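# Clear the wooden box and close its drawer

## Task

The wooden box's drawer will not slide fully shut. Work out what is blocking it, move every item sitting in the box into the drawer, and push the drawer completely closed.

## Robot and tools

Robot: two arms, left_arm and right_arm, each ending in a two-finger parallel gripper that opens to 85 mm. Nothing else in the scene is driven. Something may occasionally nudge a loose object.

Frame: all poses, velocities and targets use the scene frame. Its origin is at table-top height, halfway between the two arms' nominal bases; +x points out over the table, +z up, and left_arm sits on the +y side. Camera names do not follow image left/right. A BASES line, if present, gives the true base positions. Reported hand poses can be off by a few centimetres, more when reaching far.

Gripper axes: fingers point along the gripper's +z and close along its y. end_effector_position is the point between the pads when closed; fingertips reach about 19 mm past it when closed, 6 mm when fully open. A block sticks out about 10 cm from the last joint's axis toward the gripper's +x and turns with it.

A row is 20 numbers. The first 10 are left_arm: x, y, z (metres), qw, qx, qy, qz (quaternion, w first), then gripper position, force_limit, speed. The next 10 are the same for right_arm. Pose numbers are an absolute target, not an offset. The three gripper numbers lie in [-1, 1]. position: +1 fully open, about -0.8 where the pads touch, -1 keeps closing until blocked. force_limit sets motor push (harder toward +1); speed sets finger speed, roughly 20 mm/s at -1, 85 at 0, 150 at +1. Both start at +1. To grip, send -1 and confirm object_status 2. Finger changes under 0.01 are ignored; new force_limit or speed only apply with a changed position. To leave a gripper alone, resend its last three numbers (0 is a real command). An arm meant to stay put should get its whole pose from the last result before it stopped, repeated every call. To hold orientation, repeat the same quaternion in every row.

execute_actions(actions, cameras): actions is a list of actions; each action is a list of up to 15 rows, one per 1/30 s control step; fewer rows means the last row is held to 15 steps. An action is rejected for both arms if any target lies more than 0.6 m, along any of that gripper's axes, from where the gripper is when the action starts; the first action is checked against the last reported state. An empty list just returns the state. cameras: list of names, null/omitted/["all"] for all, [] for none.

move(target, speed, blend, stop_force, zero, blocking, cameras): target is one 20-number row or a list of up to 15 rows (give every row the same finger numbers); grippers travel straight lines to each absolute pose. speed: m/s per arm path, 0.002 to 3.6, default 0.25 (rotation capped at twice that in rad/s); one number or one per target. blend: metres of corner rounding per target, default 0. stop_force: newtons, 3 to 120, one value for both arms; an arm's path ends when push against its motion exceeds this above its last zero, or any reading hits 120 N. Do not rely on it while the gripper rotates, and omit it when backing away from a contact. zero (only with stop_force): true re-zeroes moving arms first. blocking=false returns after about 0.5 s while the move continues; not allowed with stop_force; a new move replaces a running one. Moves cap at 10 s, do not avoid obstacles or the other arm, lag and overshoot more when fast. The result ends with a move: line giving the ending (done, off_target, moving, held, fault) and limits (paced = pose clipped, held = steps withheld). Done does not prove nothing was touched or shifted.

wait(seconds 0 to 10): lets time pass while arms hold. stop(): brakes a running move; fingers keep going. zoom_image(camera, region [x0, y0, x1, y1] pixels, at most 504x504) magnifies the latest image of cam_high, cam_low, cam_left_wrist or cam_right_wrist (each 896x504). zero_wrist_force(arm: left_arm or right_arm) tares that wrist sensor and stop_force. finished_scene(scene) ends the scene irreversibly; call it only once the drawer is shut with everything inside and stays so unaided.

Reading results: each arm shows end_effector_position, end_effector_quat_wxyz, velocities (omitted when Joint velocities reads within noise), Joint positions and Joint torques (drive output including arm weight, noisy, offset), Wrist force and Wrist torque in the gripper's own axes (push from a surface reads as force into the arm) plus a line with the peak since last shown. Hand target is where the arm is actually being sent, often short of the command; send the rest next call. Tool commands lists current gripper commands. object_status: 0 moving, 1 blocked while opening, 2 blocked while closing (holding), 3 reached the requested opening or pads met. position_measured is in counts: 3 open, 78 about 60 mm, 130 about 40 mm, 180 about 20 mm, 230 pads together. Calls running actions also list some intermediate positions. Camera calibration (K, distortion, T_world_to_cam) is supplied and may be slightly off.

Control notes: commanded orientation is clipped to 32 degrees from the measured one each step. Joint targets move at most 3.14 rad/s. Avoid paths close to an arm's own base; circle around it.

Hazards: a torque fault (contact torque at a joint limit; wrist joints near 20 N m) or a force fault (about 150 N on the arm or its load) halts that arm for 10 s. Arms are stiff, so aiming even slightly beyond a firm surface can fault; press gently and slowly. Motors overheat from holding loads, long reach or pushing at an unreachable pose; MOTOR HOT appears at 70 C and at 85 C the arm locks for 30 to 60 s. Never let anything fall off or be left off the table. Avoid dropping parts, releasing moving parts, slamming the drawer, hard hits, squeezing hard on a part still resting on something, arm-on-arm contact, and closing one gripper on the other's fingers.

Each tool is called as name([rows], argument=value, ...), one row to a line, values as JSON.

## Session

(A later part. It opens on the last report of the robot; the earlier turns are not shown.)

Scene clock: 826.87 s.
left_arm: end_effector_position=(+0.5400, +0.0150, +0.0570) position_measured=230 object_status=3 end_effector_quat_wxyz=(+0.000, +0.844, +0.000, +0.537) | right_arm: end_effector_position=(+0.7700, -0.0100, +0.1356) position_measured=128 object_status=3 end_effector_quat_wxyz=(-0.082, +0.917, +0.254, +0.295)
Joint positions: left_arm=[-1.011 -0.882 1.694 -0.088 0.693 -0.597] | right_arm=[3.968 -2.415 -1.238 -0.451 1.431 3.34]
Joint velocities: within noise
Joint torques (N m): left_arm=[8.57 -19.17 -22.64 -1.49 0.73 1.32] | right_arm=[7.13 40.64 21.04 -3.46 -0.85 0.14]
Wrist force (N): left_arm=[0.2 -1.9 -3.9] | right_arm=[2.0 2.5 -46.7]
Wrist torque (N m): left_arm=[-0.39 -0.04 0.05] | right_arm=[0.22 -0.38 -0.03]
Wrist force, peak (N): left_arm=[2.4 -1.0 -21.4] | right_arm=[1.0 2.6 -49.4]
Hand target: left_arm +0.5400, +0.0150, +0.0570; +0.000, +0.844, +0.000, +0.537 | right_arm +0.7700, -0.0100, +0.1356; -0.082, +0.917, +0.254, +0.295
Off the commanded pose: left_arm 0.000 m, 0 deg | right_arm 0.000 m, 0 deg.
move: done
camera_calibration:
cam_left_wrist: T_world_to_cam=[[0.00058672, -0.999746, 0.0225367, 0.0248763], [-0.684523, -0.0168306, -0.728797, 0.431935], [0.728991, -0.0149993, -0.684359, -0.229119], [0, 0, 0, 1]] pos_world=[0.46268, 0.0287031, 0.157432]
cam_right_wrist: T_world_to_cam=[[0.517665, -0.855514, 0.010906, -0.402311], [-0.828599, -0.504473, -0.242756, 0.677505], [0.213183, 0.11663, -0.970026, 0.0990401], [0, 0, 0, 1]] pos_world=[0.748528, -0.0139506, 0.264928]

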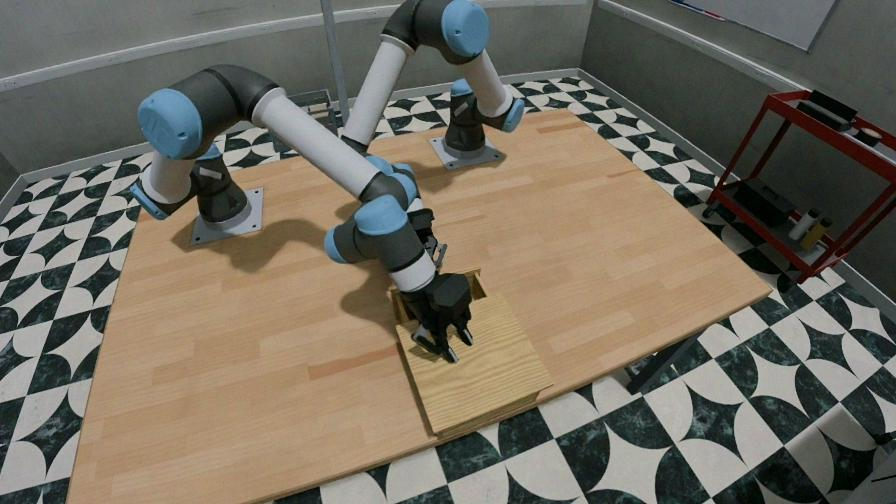

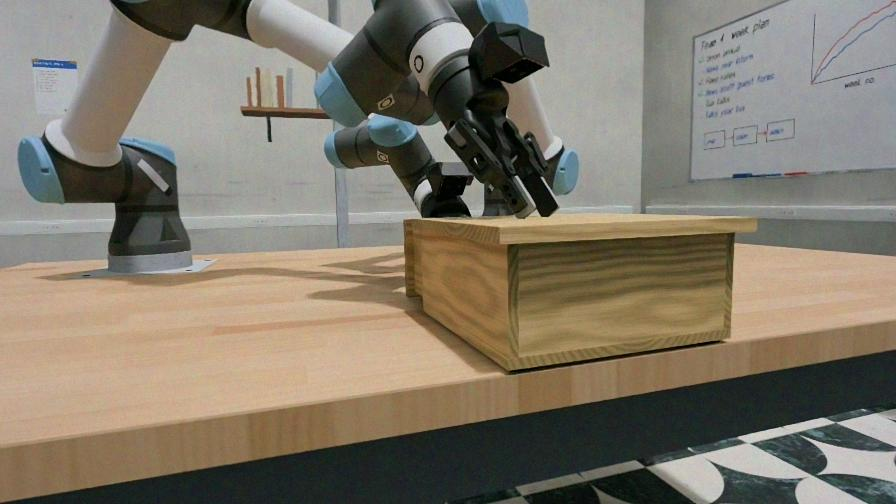

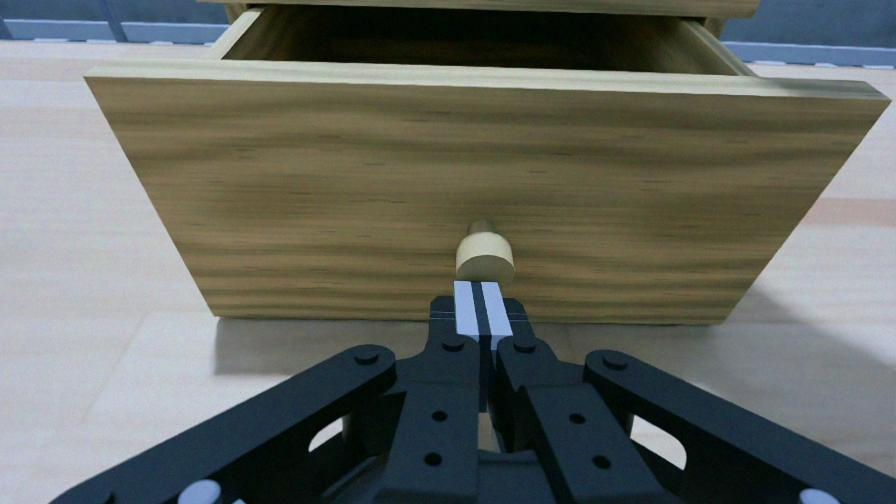

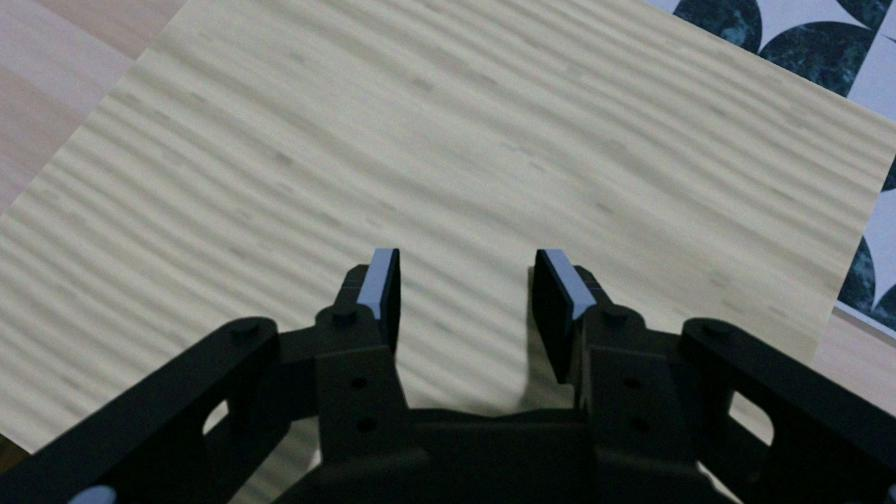

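move([
  [0.660,0.016,0.057,0,0.8435,0,0.537,-1,-0.9,-1,0.77,-0.01,0.1356,-0.082,0.917,0.254,0.295,0,-0.5,-0.5],
], speed=0.025, stop_force=20)

zoom_image(camera="cam_high", region=[370, 240, 570, 450])

Scene clock: 836.23 s.
left_arm: end_effector_position=(+0.5731, +0.0153, +0.0570) position_measured=230 object_status=3 end_effector_quat_wxyz=(+0.000, +0.844, +0.000, +0.537) | right_arm: end_effector_position=(+0.7700, -0.0100, +0.1356) position_measured=128 object_status=3 end_effector_quat_wxyz=(-0.082, +0.917, +0.254, +0.295)
Joint positions: left_arm=[-0.954 -0.85 1.619 -0.088 0.737 -0.541] | right_arm=[3.968 -2.415 -1.238 -0.451 1.431 3.34]
Joint velocities: within noise
Joint torques (N m): left_arm=[-4.9 -62 -5.62 -1.56 -2.4 -0.72] | right_arm=[5.31 40.14 19.53 -2.83 2.27 -0.51]
Wrist force (N): left_arm=[-0.5 -1.7 -0.5] | right_arm=[2.3 2.3 -46.8]
Wrist torque (N m): left_arm=[-0.40 -0.02 0.06] | right_arm=[0.19 -0.39 -0.03]
Wrist force, peak (N): left_arm=[0.4 -2.1 -4.8] | right_arm=[2.0 2.4 -47.3]
Hand target: left_arm +0.5731, +0.0153, +0.0570; +0.000, +0.844, +0.000, +0.537 | right_arm +0.7700, -0.0100, +0.1356; -0.082, +0.917, +0.254, +0.295
Off the commanded pose: left_arm 0.087 m, 0 deg | right_arm 0.000 m, 0 deg.
move: held (left_arm; a check stopped the path); limits=held
pose unreachable (left arm): on one or more control steps of this call, first in action 0 (counted from 0), this arm could not follow its commanded pose, so it was not sent that pose on those steps. It may still have moved: this result reports where it is.
cause: moving toward the commanded pose would bring a part of the arm too close to another arm (a part of this arm just beyond joint 4 (wrist 1) and a part of the right arm just beyond its joint 3 (elbow)).
camera_calibration:
cam_left_wrist: T_world_to_cam=[[0.000651444, -0.999744, 0.0226089, 0.0251128], [-0.68447, -0.0169286, -0.728844, 0.45465], [0.729041, -0.0150003, -0.684306, -0.25335], [0, 0, 0, 1]] pos_world=[0.49588, 0.0290027, 0.157432]
cam_right_wrist: T_world_to_cam=[[0.517708, -0.855488, 0.0109183, -0.402346], [-0.828572, -0.504517, -0.242756, 0.677484], [0.213183, 0.11663, -0.970026, 0.0990404], [0, 0, 0, 1]] pos_world=[0.748528, -0.0139507, 0.264928]

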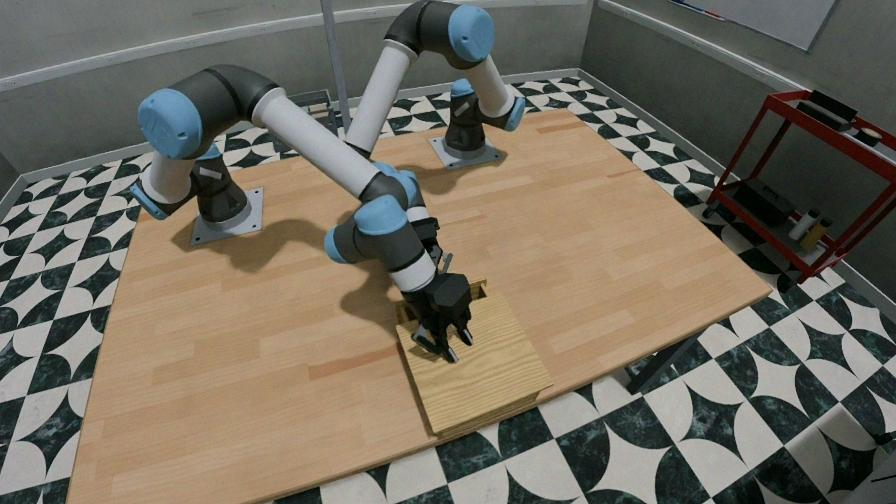

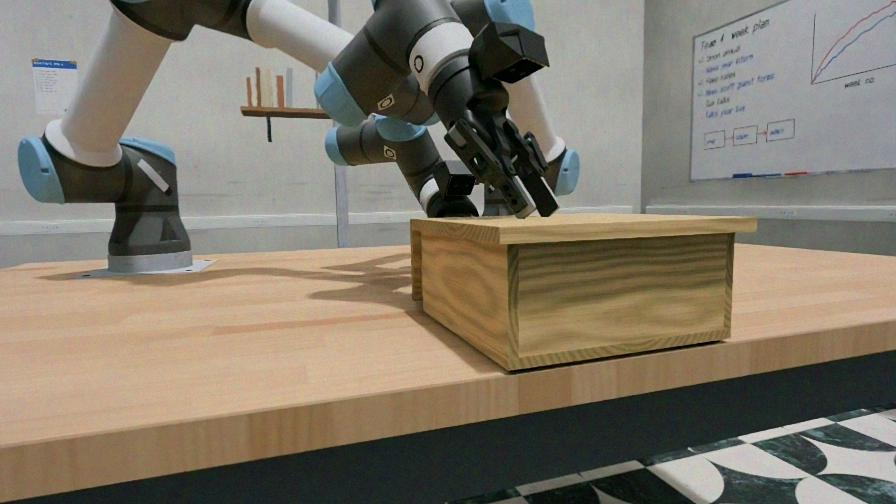

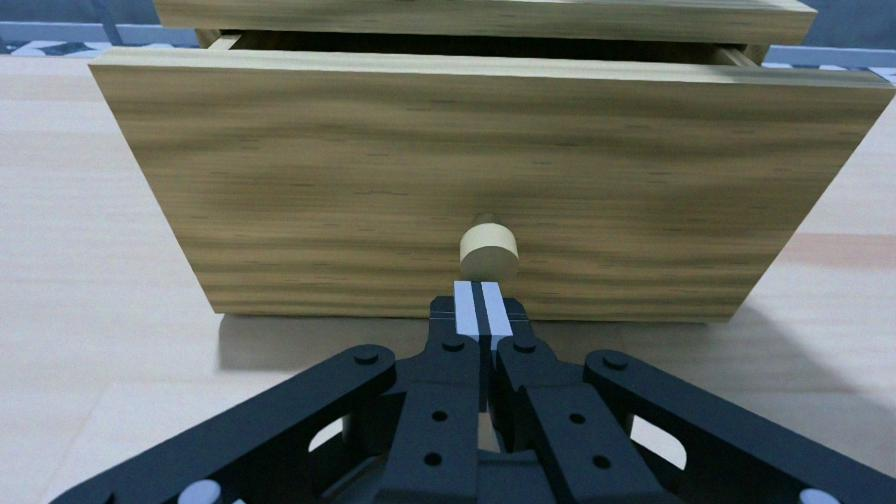

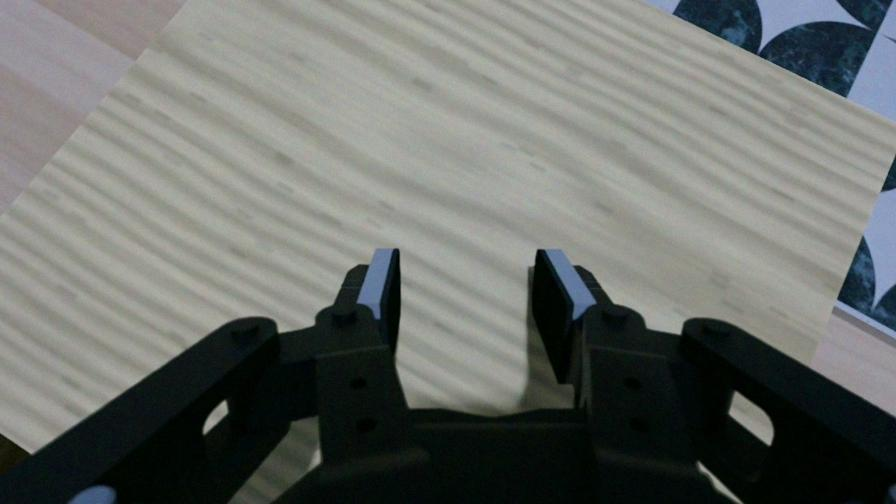

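Scaled by 2.400 from the camera's 896x504 image, which has a finer 1280x720 frame.

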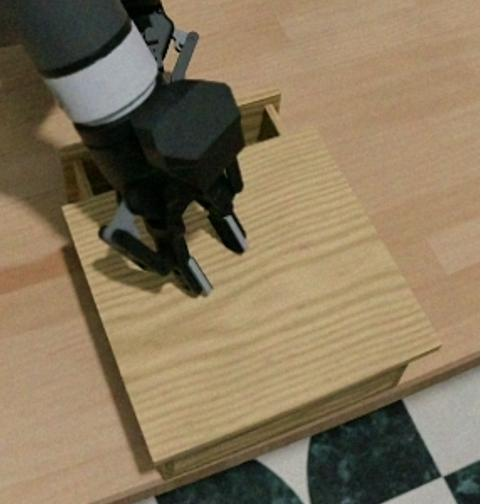

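move([
  [0.570,0.0153,0.057,0,0.8435,0,0.537,-1,-0.9,-1,0.77,-0.03,0.165,-0.082,0.917,0.254,0.295,0,-0.5,-0.5],
  [0.570,0.0153,0.057,0,0.8435,0,0.537,-1,-0.9,-1,0.65,-0.35,0.28,-0.082,0.917,0.254,0.295,0,-0.5,-0.5],
], speed=[0.06,0.3], cameras=["cam_left_wrist"])

move([
  [0.66,0.0165,0.057,0,0.8435,0,0.537,-1,-0.9,-1,0.65,-0.35,0.28,-0.082,0.917,0.254,0.295,0,-0.5,-0.5],
], speed=0.02, stop_force=8)

zoom_image(camera="cam_high", region=[370, 240, 570, 450])

Scene clock: 848.10 s.
left_arm: end_effector_position=(+0.5700, +0.0153, +0.0570) position_measured=230 object_status=3 end_effector_quat_wxyz=(+0.000, +0.844, +0.000, +0.537) | right_arm: end_effector_position=(+0.6501, -0.3498, +0.2799) position_measured=128 object_status=3 end_effector_quat_wxyz=(-0.082, +0.917, +0.254, +0.295)
Joint positions: left_arm=[-0.959 -0.853 1.626 -0.089 0.733 -0.545] | right_arm=[3.627 -1.721 -1.916 -0.455 1.629 3.061]
Joint velocities: within noise
Joint torques (N m): left_arm=[-5.26 -62.9 -6.24 -1.29 -2.52 -0.63] | right_arm=[-10.65 47.39 9.78 1.1 2.65 -2.12]
Wrist force (N): left_arm=[-0.5 -1.5 -0.6] | right_arm=[-1.2 1.1 -0.1]
Wrist torque (N m): left_arm=[-0.37 -0.02 0.06] | right_arm=[0.23 0.04 0.03]
Wrist force, peak (N): left_arm=[-0.7 -1.9 -0.6] | right_arm=[2.2 2.2 -47.2]
Hand target: left_arm +0.5700, +0.0153, +0.0570; +0.000, +0.844, +0.000, +0.537 | right_arm +0.6500, -0.3500, +0.2800; -0.082, +0.917, +0.254, +0.295
Off the commanded pose: left_arm 0.000 m, 0 deg | right_arm 0.000 m, 0 deg.
move: done
camera_calibration:
cam_left_wrist: T_world_to_cam=[[0.00058672, -0.999746, 0.0225367, 0.0251586], [-0.684523, -0.0168306, -0.728797, 0.452475], [0.728991, -0.0149993, -0.684359, -0.250984], [0, 0, 0, 1]] pos_world=[0.49268, 0.0290031, 0.157432]
Images, in order (width x height): cam_left_wrist 896x504.

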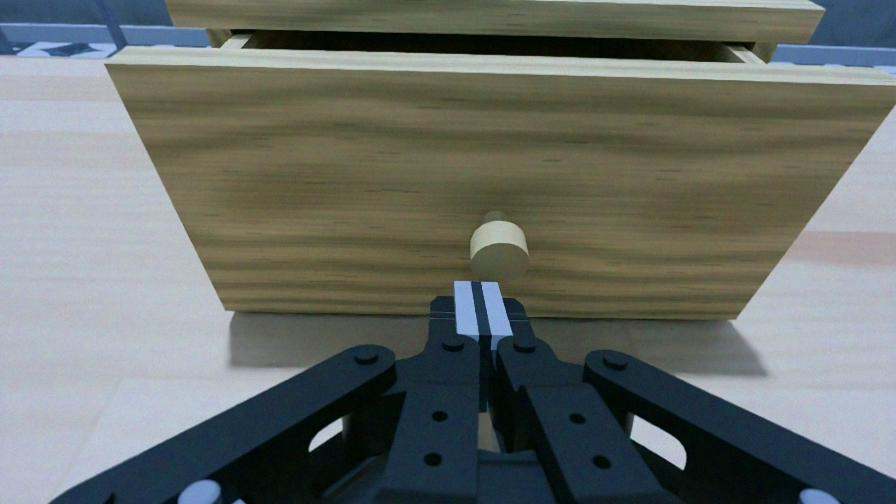

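Scene clock: 850.60 s.
left_arm: end_effector_position=(+0.5944, +0.0157, +0.0570) position_measured=230 object_status=3 end_effector_quat_wxyz=(+0.000, +0.844, +0.000, +0.537) | right_arm: end_effector_position=(+0.6500, -0.3500, +0.2800) position_measured=128 object_status=3 end_effector_quat_wxyz=(-0.082, +0.917, +0.254, +0.295)
Joint positions: left_arm=[-0.92 -0.826 1.567 -0.083 0.764 -0.509] | right_arm=[3.626 -1.721 -1.916 -0.456 1.629 3.061]
Joint velocities: within noise
Joint torques (N m): left_arm=[-5.71 -65.74 -8.27 -1.87 -2.86 -0.61] | right_arm=[-9.31 47.31 13.81 1.11 2.73 -2.03]
Wrist force (N): left_arm=[-1.7 -0.7 -1.6] | right_arm=[-1.3 1.0 -0.3]
Wrist torque (N m): left_arm=[-0.32 -0.16 0.08] | right_arm=[0.20 0.05 0.02]
Wrist force, peak (N): left_arm=[-1.0 -1.1 -13.2] | right_arm=[-1.5 1.2 -0.5]
Hand target: left_arm +0.5944, +0.0157, +0.0570; +0.000, +0.844, +0.000, +0.537 | right_arm +0.6500, -0.3500, +0.2800; -0.082, +0.917, +0.254, +0.295
Off the commanded pose: left_arm 0.066 m, 0 deg | right_arm 0.000 m, 0 deg.
move: contact (left_arm)
camera_calibration:
cam_left_wrist: T_world_to_cam=[[0.00058672, -0.999746, 0.0225367, 0.0254442], [-0.684523, -0.0168306, -0.728797, 0.469183], [0.728991, -0.0149993, -0.684359, -0.268767], [0, 0, 0, 1]] pos_world=[0.51708, 0.0293031, 0.157432]
cam_right_wrist: T_world_to_cam=[[0.517708, -0.855488, 0.0109183, -0.632664], [-0.828572, -0.504517, -0.242756, 0.441573], [0.213183, 0.11663, -0.970026, 0.304348], [0, 0, 0, 1]] pos_world=[0.628528, -0.353951, 0.409328]

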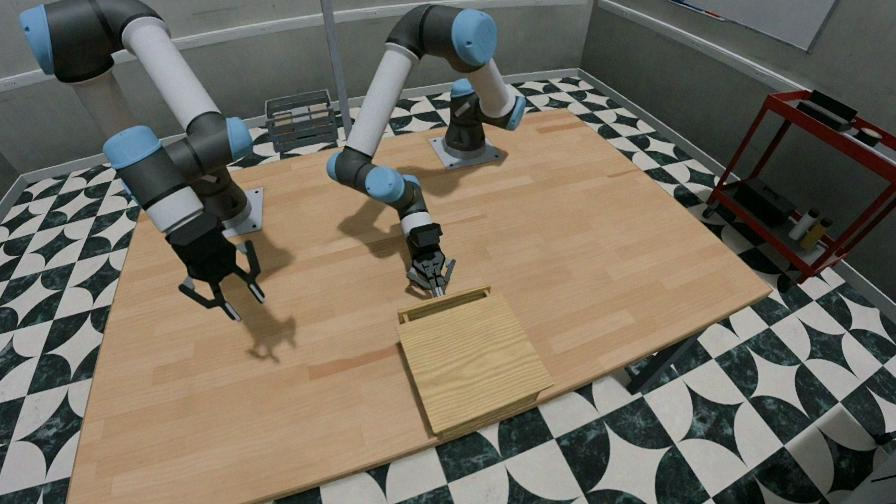

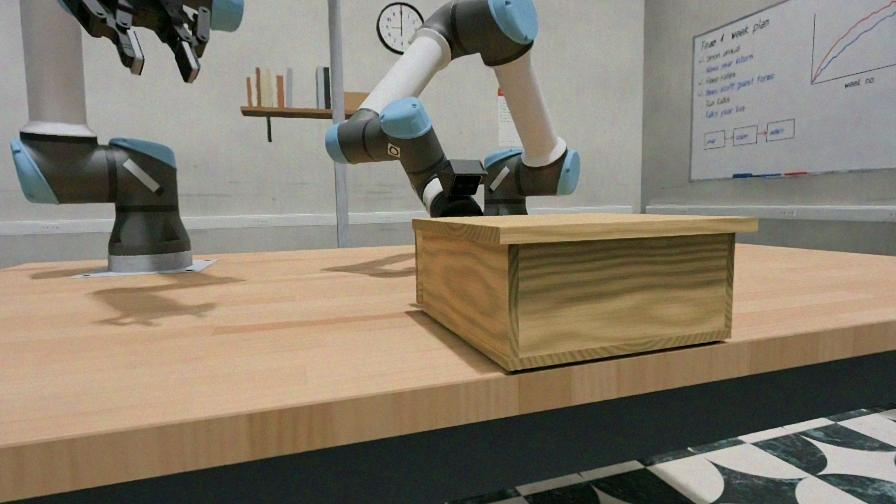

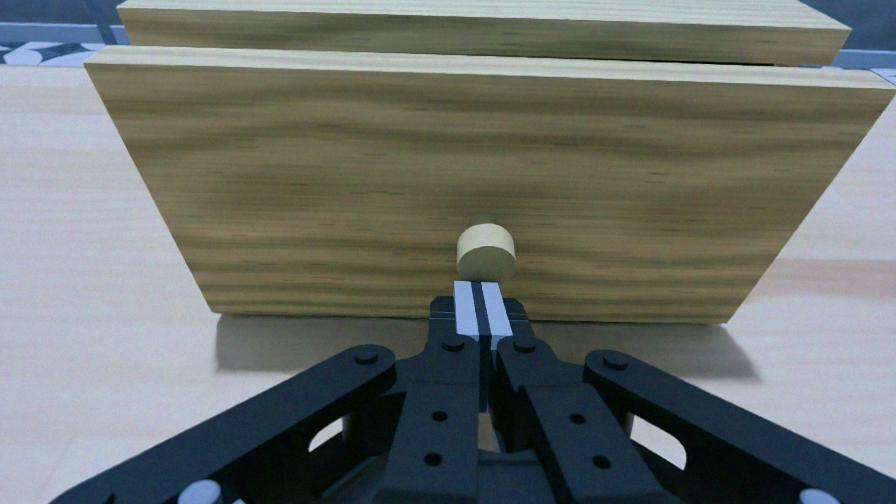

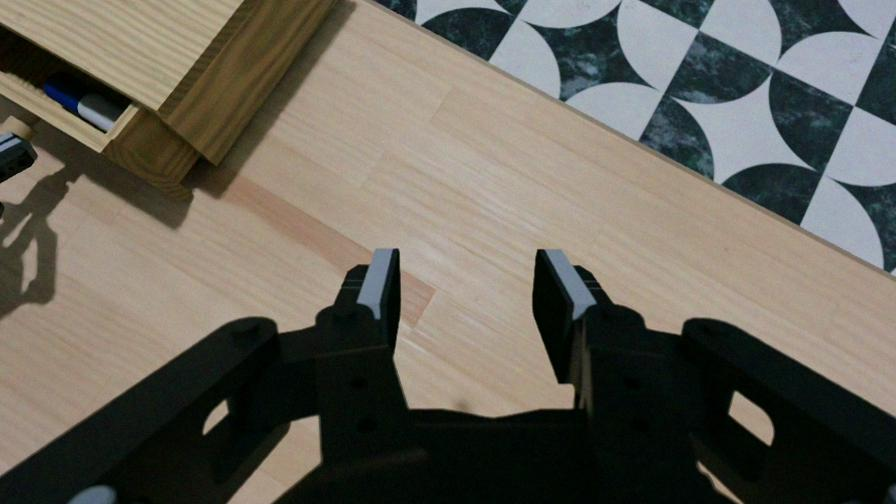

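Scaled by 2.400 from the camera's 896x504 image, which has a finer 1280x720 frame.

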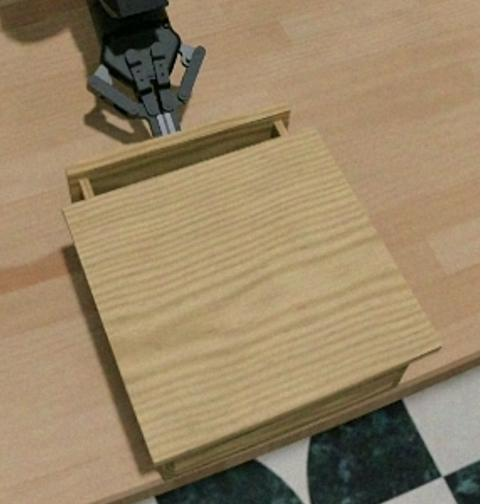

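move([
  [0.65,0.0165,0.057,0,0.8435,0,0.537,-1,-0.9,-1,0.65,-0.35,0.28,-0.082,0.917,0.254,0.295,0,-0.5,-0.5],
], speed=0.01, stop_force=9)

zoom_image(camera="cam_right_wrist", region=[0, 0, 360, 300])

zoom_image(camera="cam_high", region=[370, 240, 570, 450])

Scene clock: 863.10 s.
left_arm: end_effector_position=(+0.6156, +0.0160, +0.0570) position_measured=230 object_status=3 end_effector_quat_wxyz=(+0.000, +0.844, +0.000, +0.537) | right_arm: end_effector_position=(+0.6500, -0.3500, +0.2800) position_measured=128 object_status=3 end_effector_quat_wxyz=(-0.082, +0.917, +0.254, +0.295)
Joint positions: left_arm=[-0.887 -0.801 1.512 -0.073 0.789 -0.482] | right_arm=[3.626 -1.721 -1.916 -0.456 1.629 3.061]
Joint velocities: within noise
Joint torques (N m): left_arm=[-5.45 -65.91 -7.91 -1.85 -2.62 -0.68] | right_arm=[-8.68 47.66 17.98 1.31 2.67 -2.02]
Wrist force (N): left_arm=[-1.9 -0.7 -3.5] | right_arm=[-1.1 1.1 -0.1]
Wrist torque (N m): left_arm=[-0.37 -0.02 0.08] | right_arm=[0.22 0.03 0.02]
Wrist force, peak (N): left_arm=[-0.4 -1.2 -12.4] | right_arm=[-1.4 1.5 -0.3]
Hand target: left_arm +0.6156, +0.0160, +0.0570; +0.000, +0.844, +0.000, +0.537 | right_arm +0.6500, -0.3500, +0.2800; -0.082, +0.917, +0.254, +0.295
Off the commanded pose: left_arm 0.034 m, 0 deg | right_arm 0.000 m, 0 deg.
move: contact (left_arm)
camera_calibration:
cam_left_wrist: T_world_to_cam=[[0.000585082, -0.999746, 0.0225387, 0.0257323], [-0.68447, -0.016832, -0.728847, 0.483679], [0.729041, -0.0150006, -0.684306, -0.284253], [0, 0, 0, 1]] pos_world=[0.53828, 0.029603, 0.157432]
cam_right_wrist: T_world_to_cam=[[0.517708, -0.855488, 0.0109183, -0.632664], [-0.828572, -0.504517, -0.242756, 0.441573], [0.213183, 0.11663, -0.970026, 0.304348], [0, 0, 0, 1]] pos_world=[0.628528, -0.353951, 0.409328]

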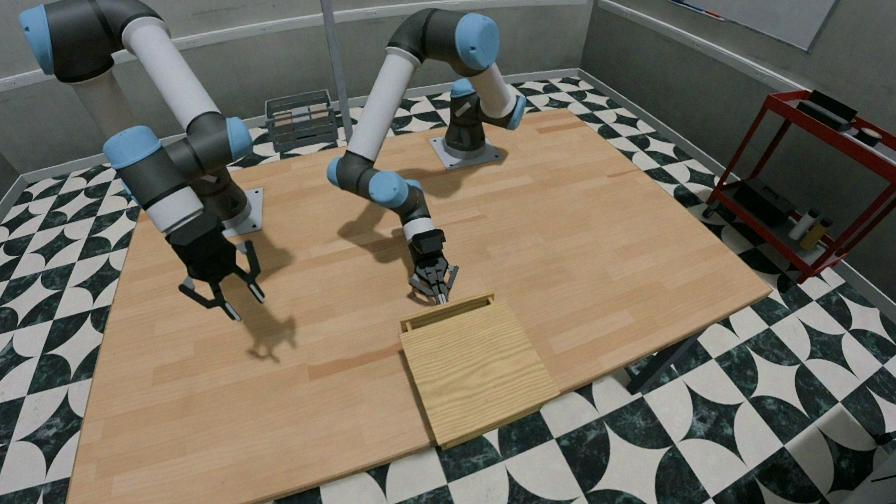

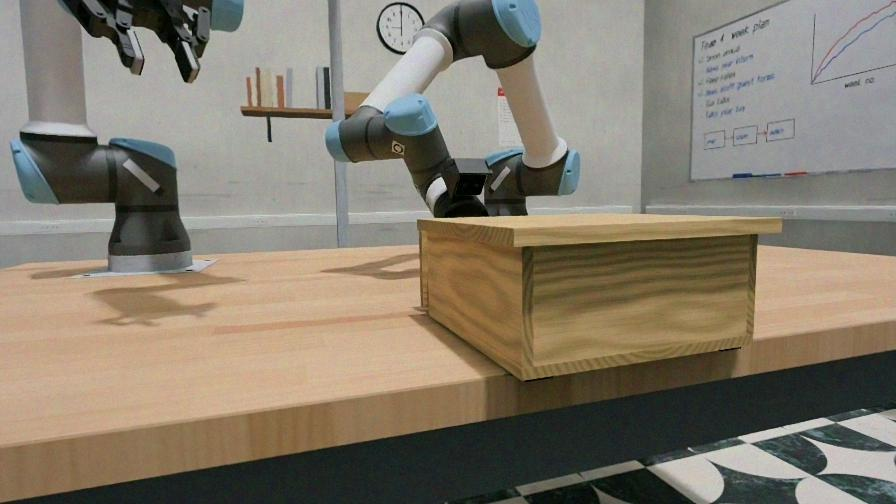

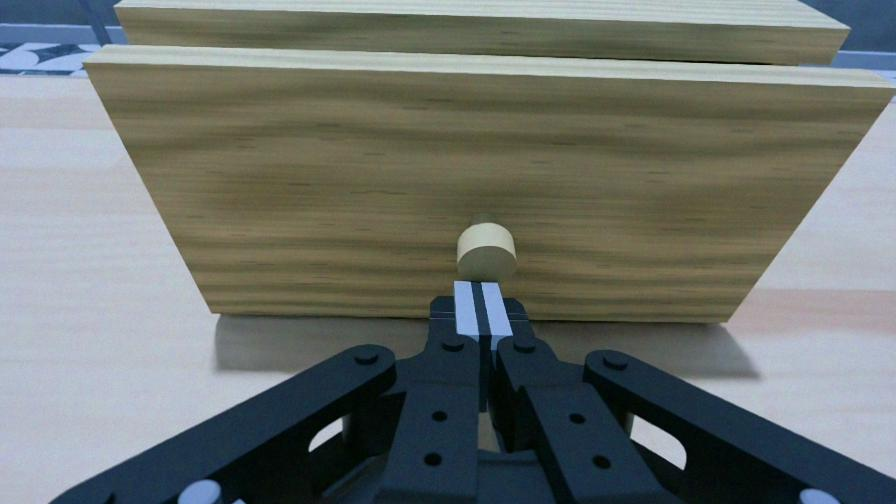

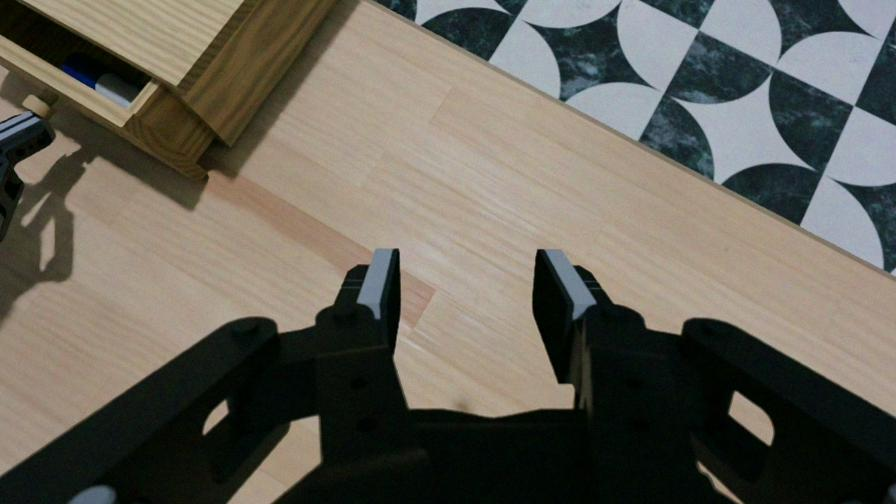

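Scaled by 1.400 from the camera's 896x504 image, which has a finer 1280x720 frame.

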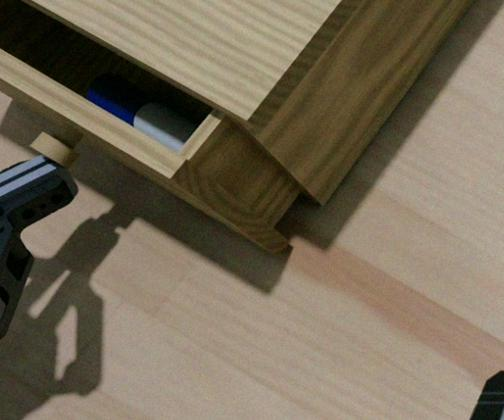

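Scaled by 2.400 from the camera's 896x504 image, which has a finer 1280x720 frame.

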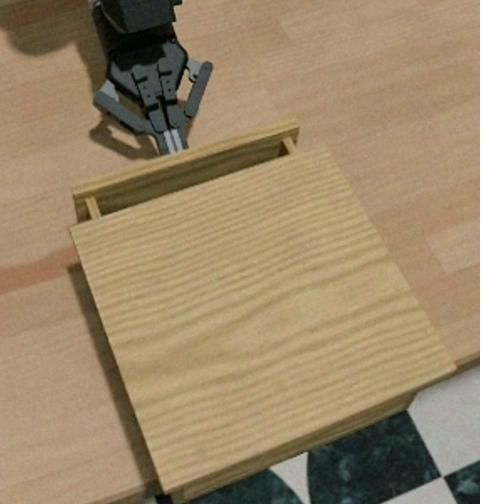

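move([
  [0.590,0.014,0.055,0,0.8435,0,0.537,0.0,-0.9,-0.5,0.65,-0.30,0.22,0.6103,-0.781,0.1024,-0.0801,0,-0.5,-0.5],
  [0.590,0.014,0.055,0,0.8435,0,0.537,0.0,-0.9,-0.5,0.79,-0.19,0.14,0.6103,-0.781,0.1024,-0.0801,0,-0.5,-0.5],
], speed=0.2)

Scene clock: 898.77 s.
left_arm: end_effector_position=(+0.5900, +0.0140, +0.0550) position_measured=129 object_status=3 end_effector_quat_wxyz=(+0.000, +0.844, +0.000, +0.537) | right_arm: end_effector_position=(+0.7899, -0.1900, +0.1400) position_measured=128 object_status=3 end_effector_quat_wxyz=(-0.610, +0.781, -0.102, +0.080)
Joint positions: left_arm=[-0.928 -0.826 1.575 -0.085 0.757 -0.517] | right_arm=[3.494 -2.669 -1.263 0.358 2.527 4.351]
Joint velocities: within noise
Joint torques (N m): left_arm=[-7.19 -63.25 -7.2 -1.66 -2.32 -1.26] | right_arm=[7.88 34.62 34.64 -0.05 3.53 1.77]
Wrist force (N): left_arm=[-0.1 -1.2 -0.7] | right_arm=[-1.0 -0.6 -0.4]
Wrist torque (N m): left_arm=[-0.30 -0.11 0.07] | right_arm=[-0.08 0.03 0.28]
Wrist force, peak (N): left_arm=[-1.8 -2.0 -4.0] | right_arm=[0.3 0.2 -4.7]
Hand target: left_arm +0.5900, +0.0140, +0.0550; +0.000, +0.844, +0.000, +0.537 | right_arm +0.7900, -0.1900, +0.1400; -0.611, +0.781, -0.102, +0.080
Off the commanded pose: left_arm 0.000 m, 0 deg | right_arm 0.000 m, 0 deg.
move: done
camera_calibration:
cam_left_wrist: T_world_to_cam=[[0.00058672, -0.999746, 0.0225367, 0.0238923], [-0.684523, -0.0168306, -0.728797, 0.464686], [0.728991, -0.0149993, -0.684359, -0.266952], [0, 0, 0, 1]] pos_world=[0.51268, 0.0277031, 0.155432]
cam_right_wrist: T_world_to_cam=[[-0.0547772, -0.242894, -0.968505, 0.13911], [-0.990777, -0.107175, 0.0829156, 0.762255], [-0.12394, 0.964114, -0.234783, 0.444495], [0, 0, 0, 1]] pos_world=[0.817935, -0.31306, 0.175886]

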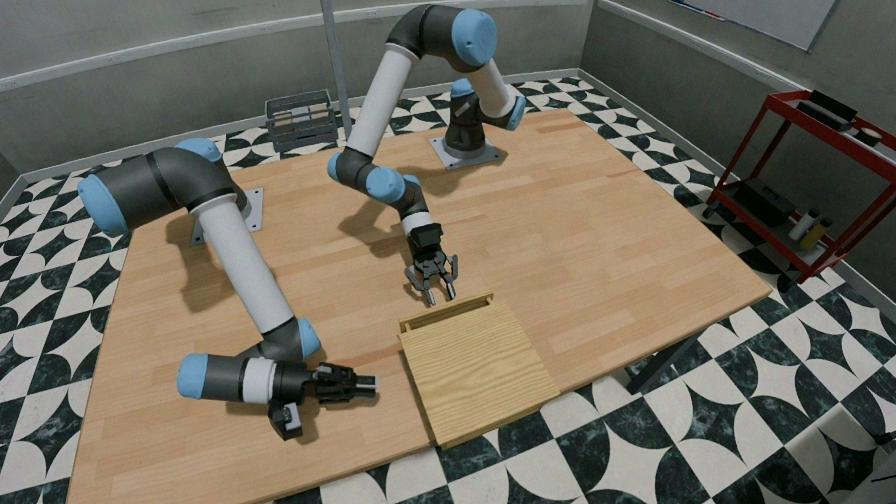

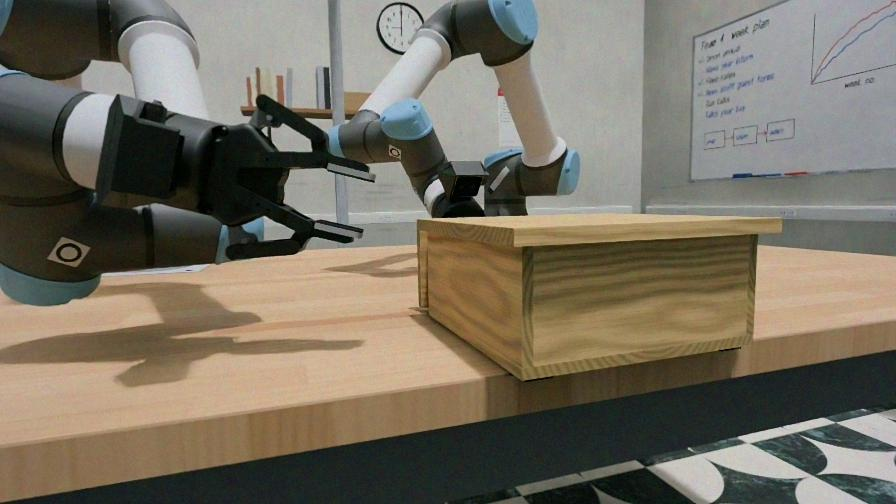

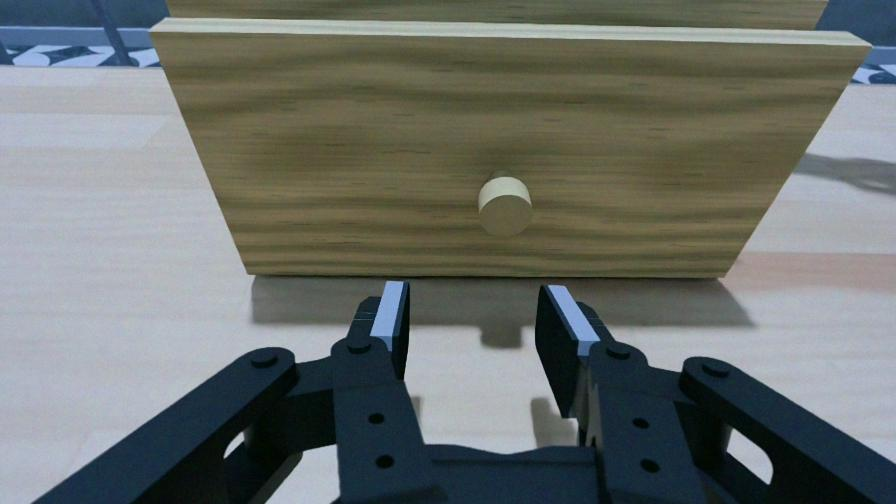

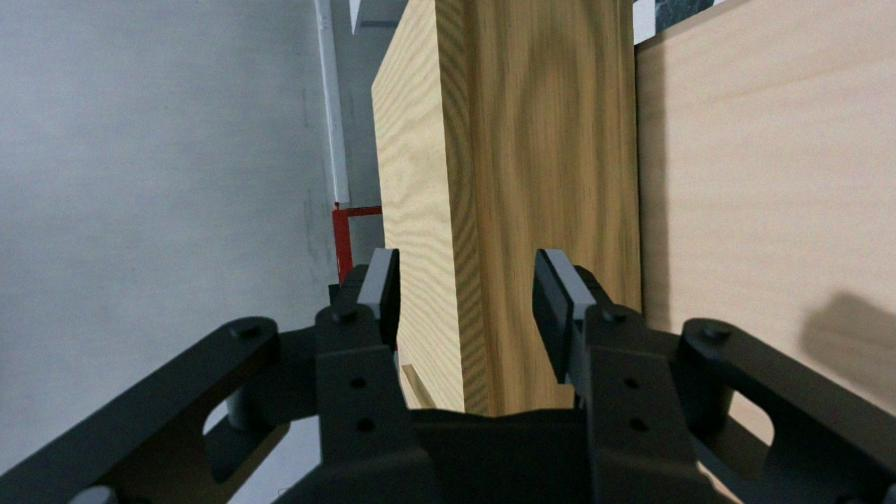

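move([
  [0.595,0.006,0.055,0,0.8435,0,0.537,0.0,-0.9,-0.5,0.80,-0.145,0.120,0.6103,-0.781,0.1024,-0.0801,0,-0.5,-0.5],
], speed=0.1, cameras=[])

move([
  [0.624,0.006,0.052,0,0.8435,0,0.537,0.0,-0.9,-0.5,0.80,-0.106,0.112,0.6103,-0.781,0.1024,-0.0801,0,-0.5,-0.5],
], speed=0.015, stop_force=5)

zoom_image(camera="cam_low", region=[300, 160, 760, 390])

Scene clock: 911.80 s.
left_arm: end_effector_position=(+0.5950, +0.0060, +0.0550) position_measured=129 object_status=3 end_effector_quat_wxyz=(+0.000, +0.844, +0.000, +0.537) | right_arm: end_effector_position=(+0.8000, -0.1451, +0.1200) position_measured=128 object_status=3 end_effector_quat_wxyz=(-0.610, +0.781, -0.102, +0.080)
Joint positions: left_arm=[-0.93 -0.81 1.543 -0.068 0.756 -0.519] | right_arm=[3.55 -2.742 -1.166 0.364 2.476 4.389]
Joint velocities: within noise
Joint torques (N m): left_arm=[-6.93 -21.81 -24.91 2.85 -2.69 -1.16] | right_arm=[10.82 34.85 35.12 0.06 -2.19 1.76]
Wrist force (N): left_arm=[-0.4 -1.5 -1.0] | right_arm=[-0.9 -0.6 -0.4]
Wrist torque (N m): left_arm=[-0.35 -0.05 0.07] | right_arm=[-0.09 0.06 0.26]
Wrist force, peak (N): left_arm=[-0.5 -1.9 -0.7] | right_arm=[0.2 0.2 -3.1]
Hand target: left_arm +0.5950, +0.0060, +0.0550; +0.000, +0.844, +0.000, +0.537 | right_arm +0.8000, -0.1450, +0.1200; -0.611, +0.781, -0.102, +0.080
Off the commanded pose: left_arm 0.000 m, 0 deg | right_arm 0.000 m, 0 deg.
move: done
No camera images: "cameras" was empty.

Scene clock: 915.47 s.
left_arm: end_effector_position=(+0.6240, +0.0060, +0.0520) position_measured=129 object_status=3 end_effector_quat_wxyz=(+0.000, +0.844, +0.000, +0.537) | right_arm: end_effector_position=(+0.8000, -0.1060, +0.1120) position_measured=128 object_status=3 end_effector_quat_wxyz=(-0.611, +0.781, -0.102, +0.080)
Joint positions: left_arm=[-0.887 -0.769 1.466 -0.059 0.79 -0.481] | right_arm=[3.6 -2.777 -1.113 0.369 2.43 4.419]
Joint velocities: within noise
Joint torques (N m): left_arm=[8.14 -24.21 -24.16 2.37 0.66 1.28] | right_arm=[9.64 35.37 32.64 3.9 -2.12 1.73]
Wrist force (N): left_arm=[-0.1 -1.6 -0.6] | right_arm=[-1.3 -0.3 -0.6]
Wrist torque (N m): left_arm=[-0.33 -0.02 0.09] | right_arm=[-0.04 0.13 0.28]
Wrist force, peak (N): left_arm=[-0.3 -2.2 -0.8] | right_arm=[-1.3 -0.2 -0.8]
Hand target: left_arm +0.6240, +0.0060, +0.0520; +0.000, +0.844, +0.000, +0.537 | right_arm +0.8000, -0.1060, +0.1120; -0.611, +0.781, -0.102, +0.080
Off the commanded pose: left_arm 0.000 m, 0 deg | right_arm 0.000 m, 0 deg.
move: done
camera_calibration:
cam_left_wrist: T_world_to_cam=[[0.00058672, -0.999746, 0.0225367, 0.015942], [-0.684523, -0.0168306, -0.728797, 0.485639], [0.728991, -0.0149993, -0.684359, -0.293911], [0, 0, 0, 1]] pos_world=[0.54668, 0.0197031, 0.152432]
cam_right_wrist: T_world_to_cam=[[-0.0547649, -0.242803, -0.968529, 0.132865], [-0.990765, -0.107285, 0.0829177, 0.78356], [-0.124041, 0.964125, -0.234685, 0.358236], [0, 0, 0, 1]] pos_world=[0.828036, -0.22906, 0.147786]

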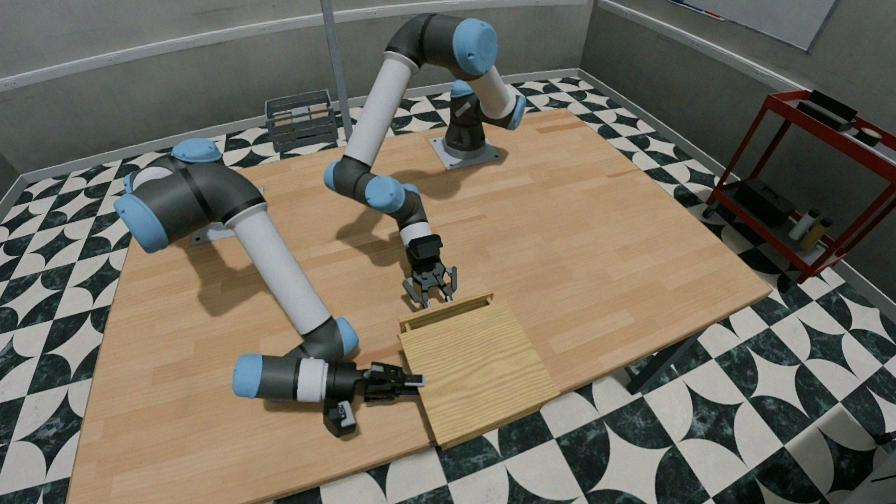

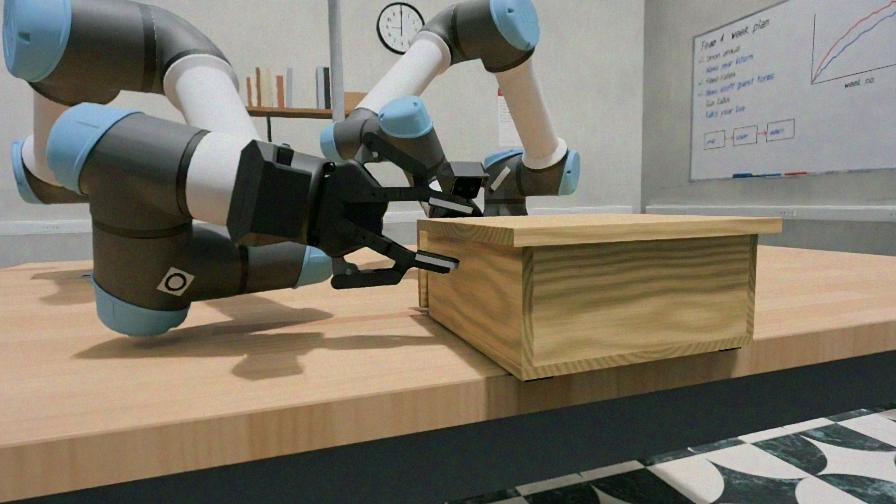

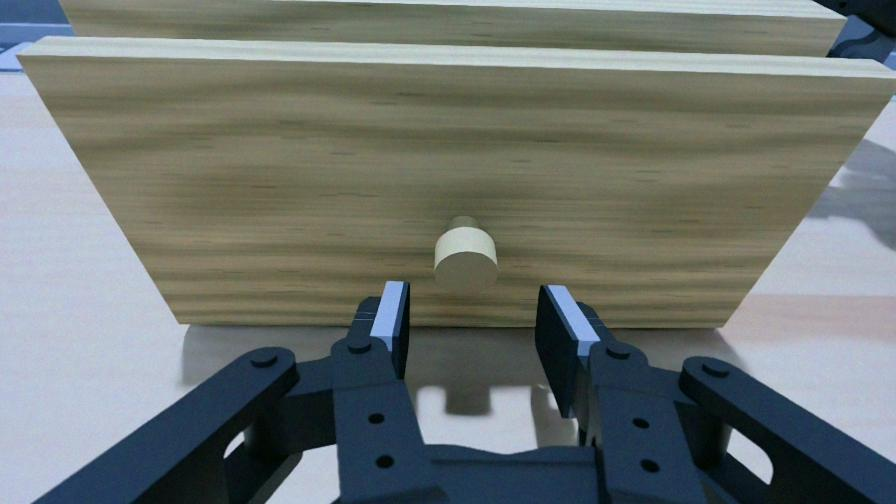

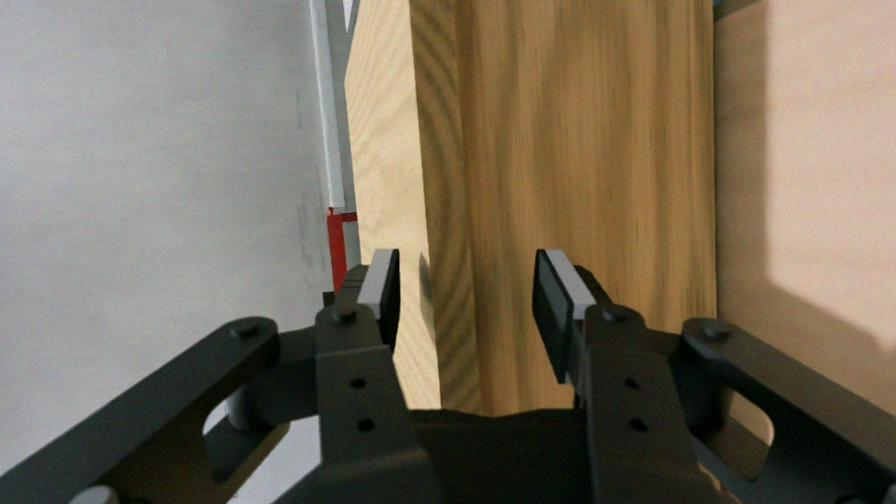

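Scaled by 1.096 from the camera's 896x504 image, which has a finer 1280x720 frame.

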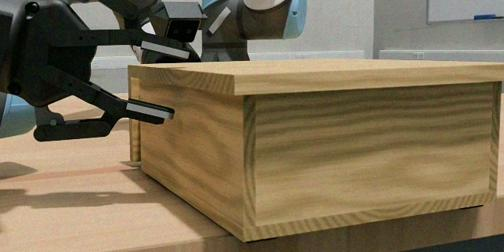

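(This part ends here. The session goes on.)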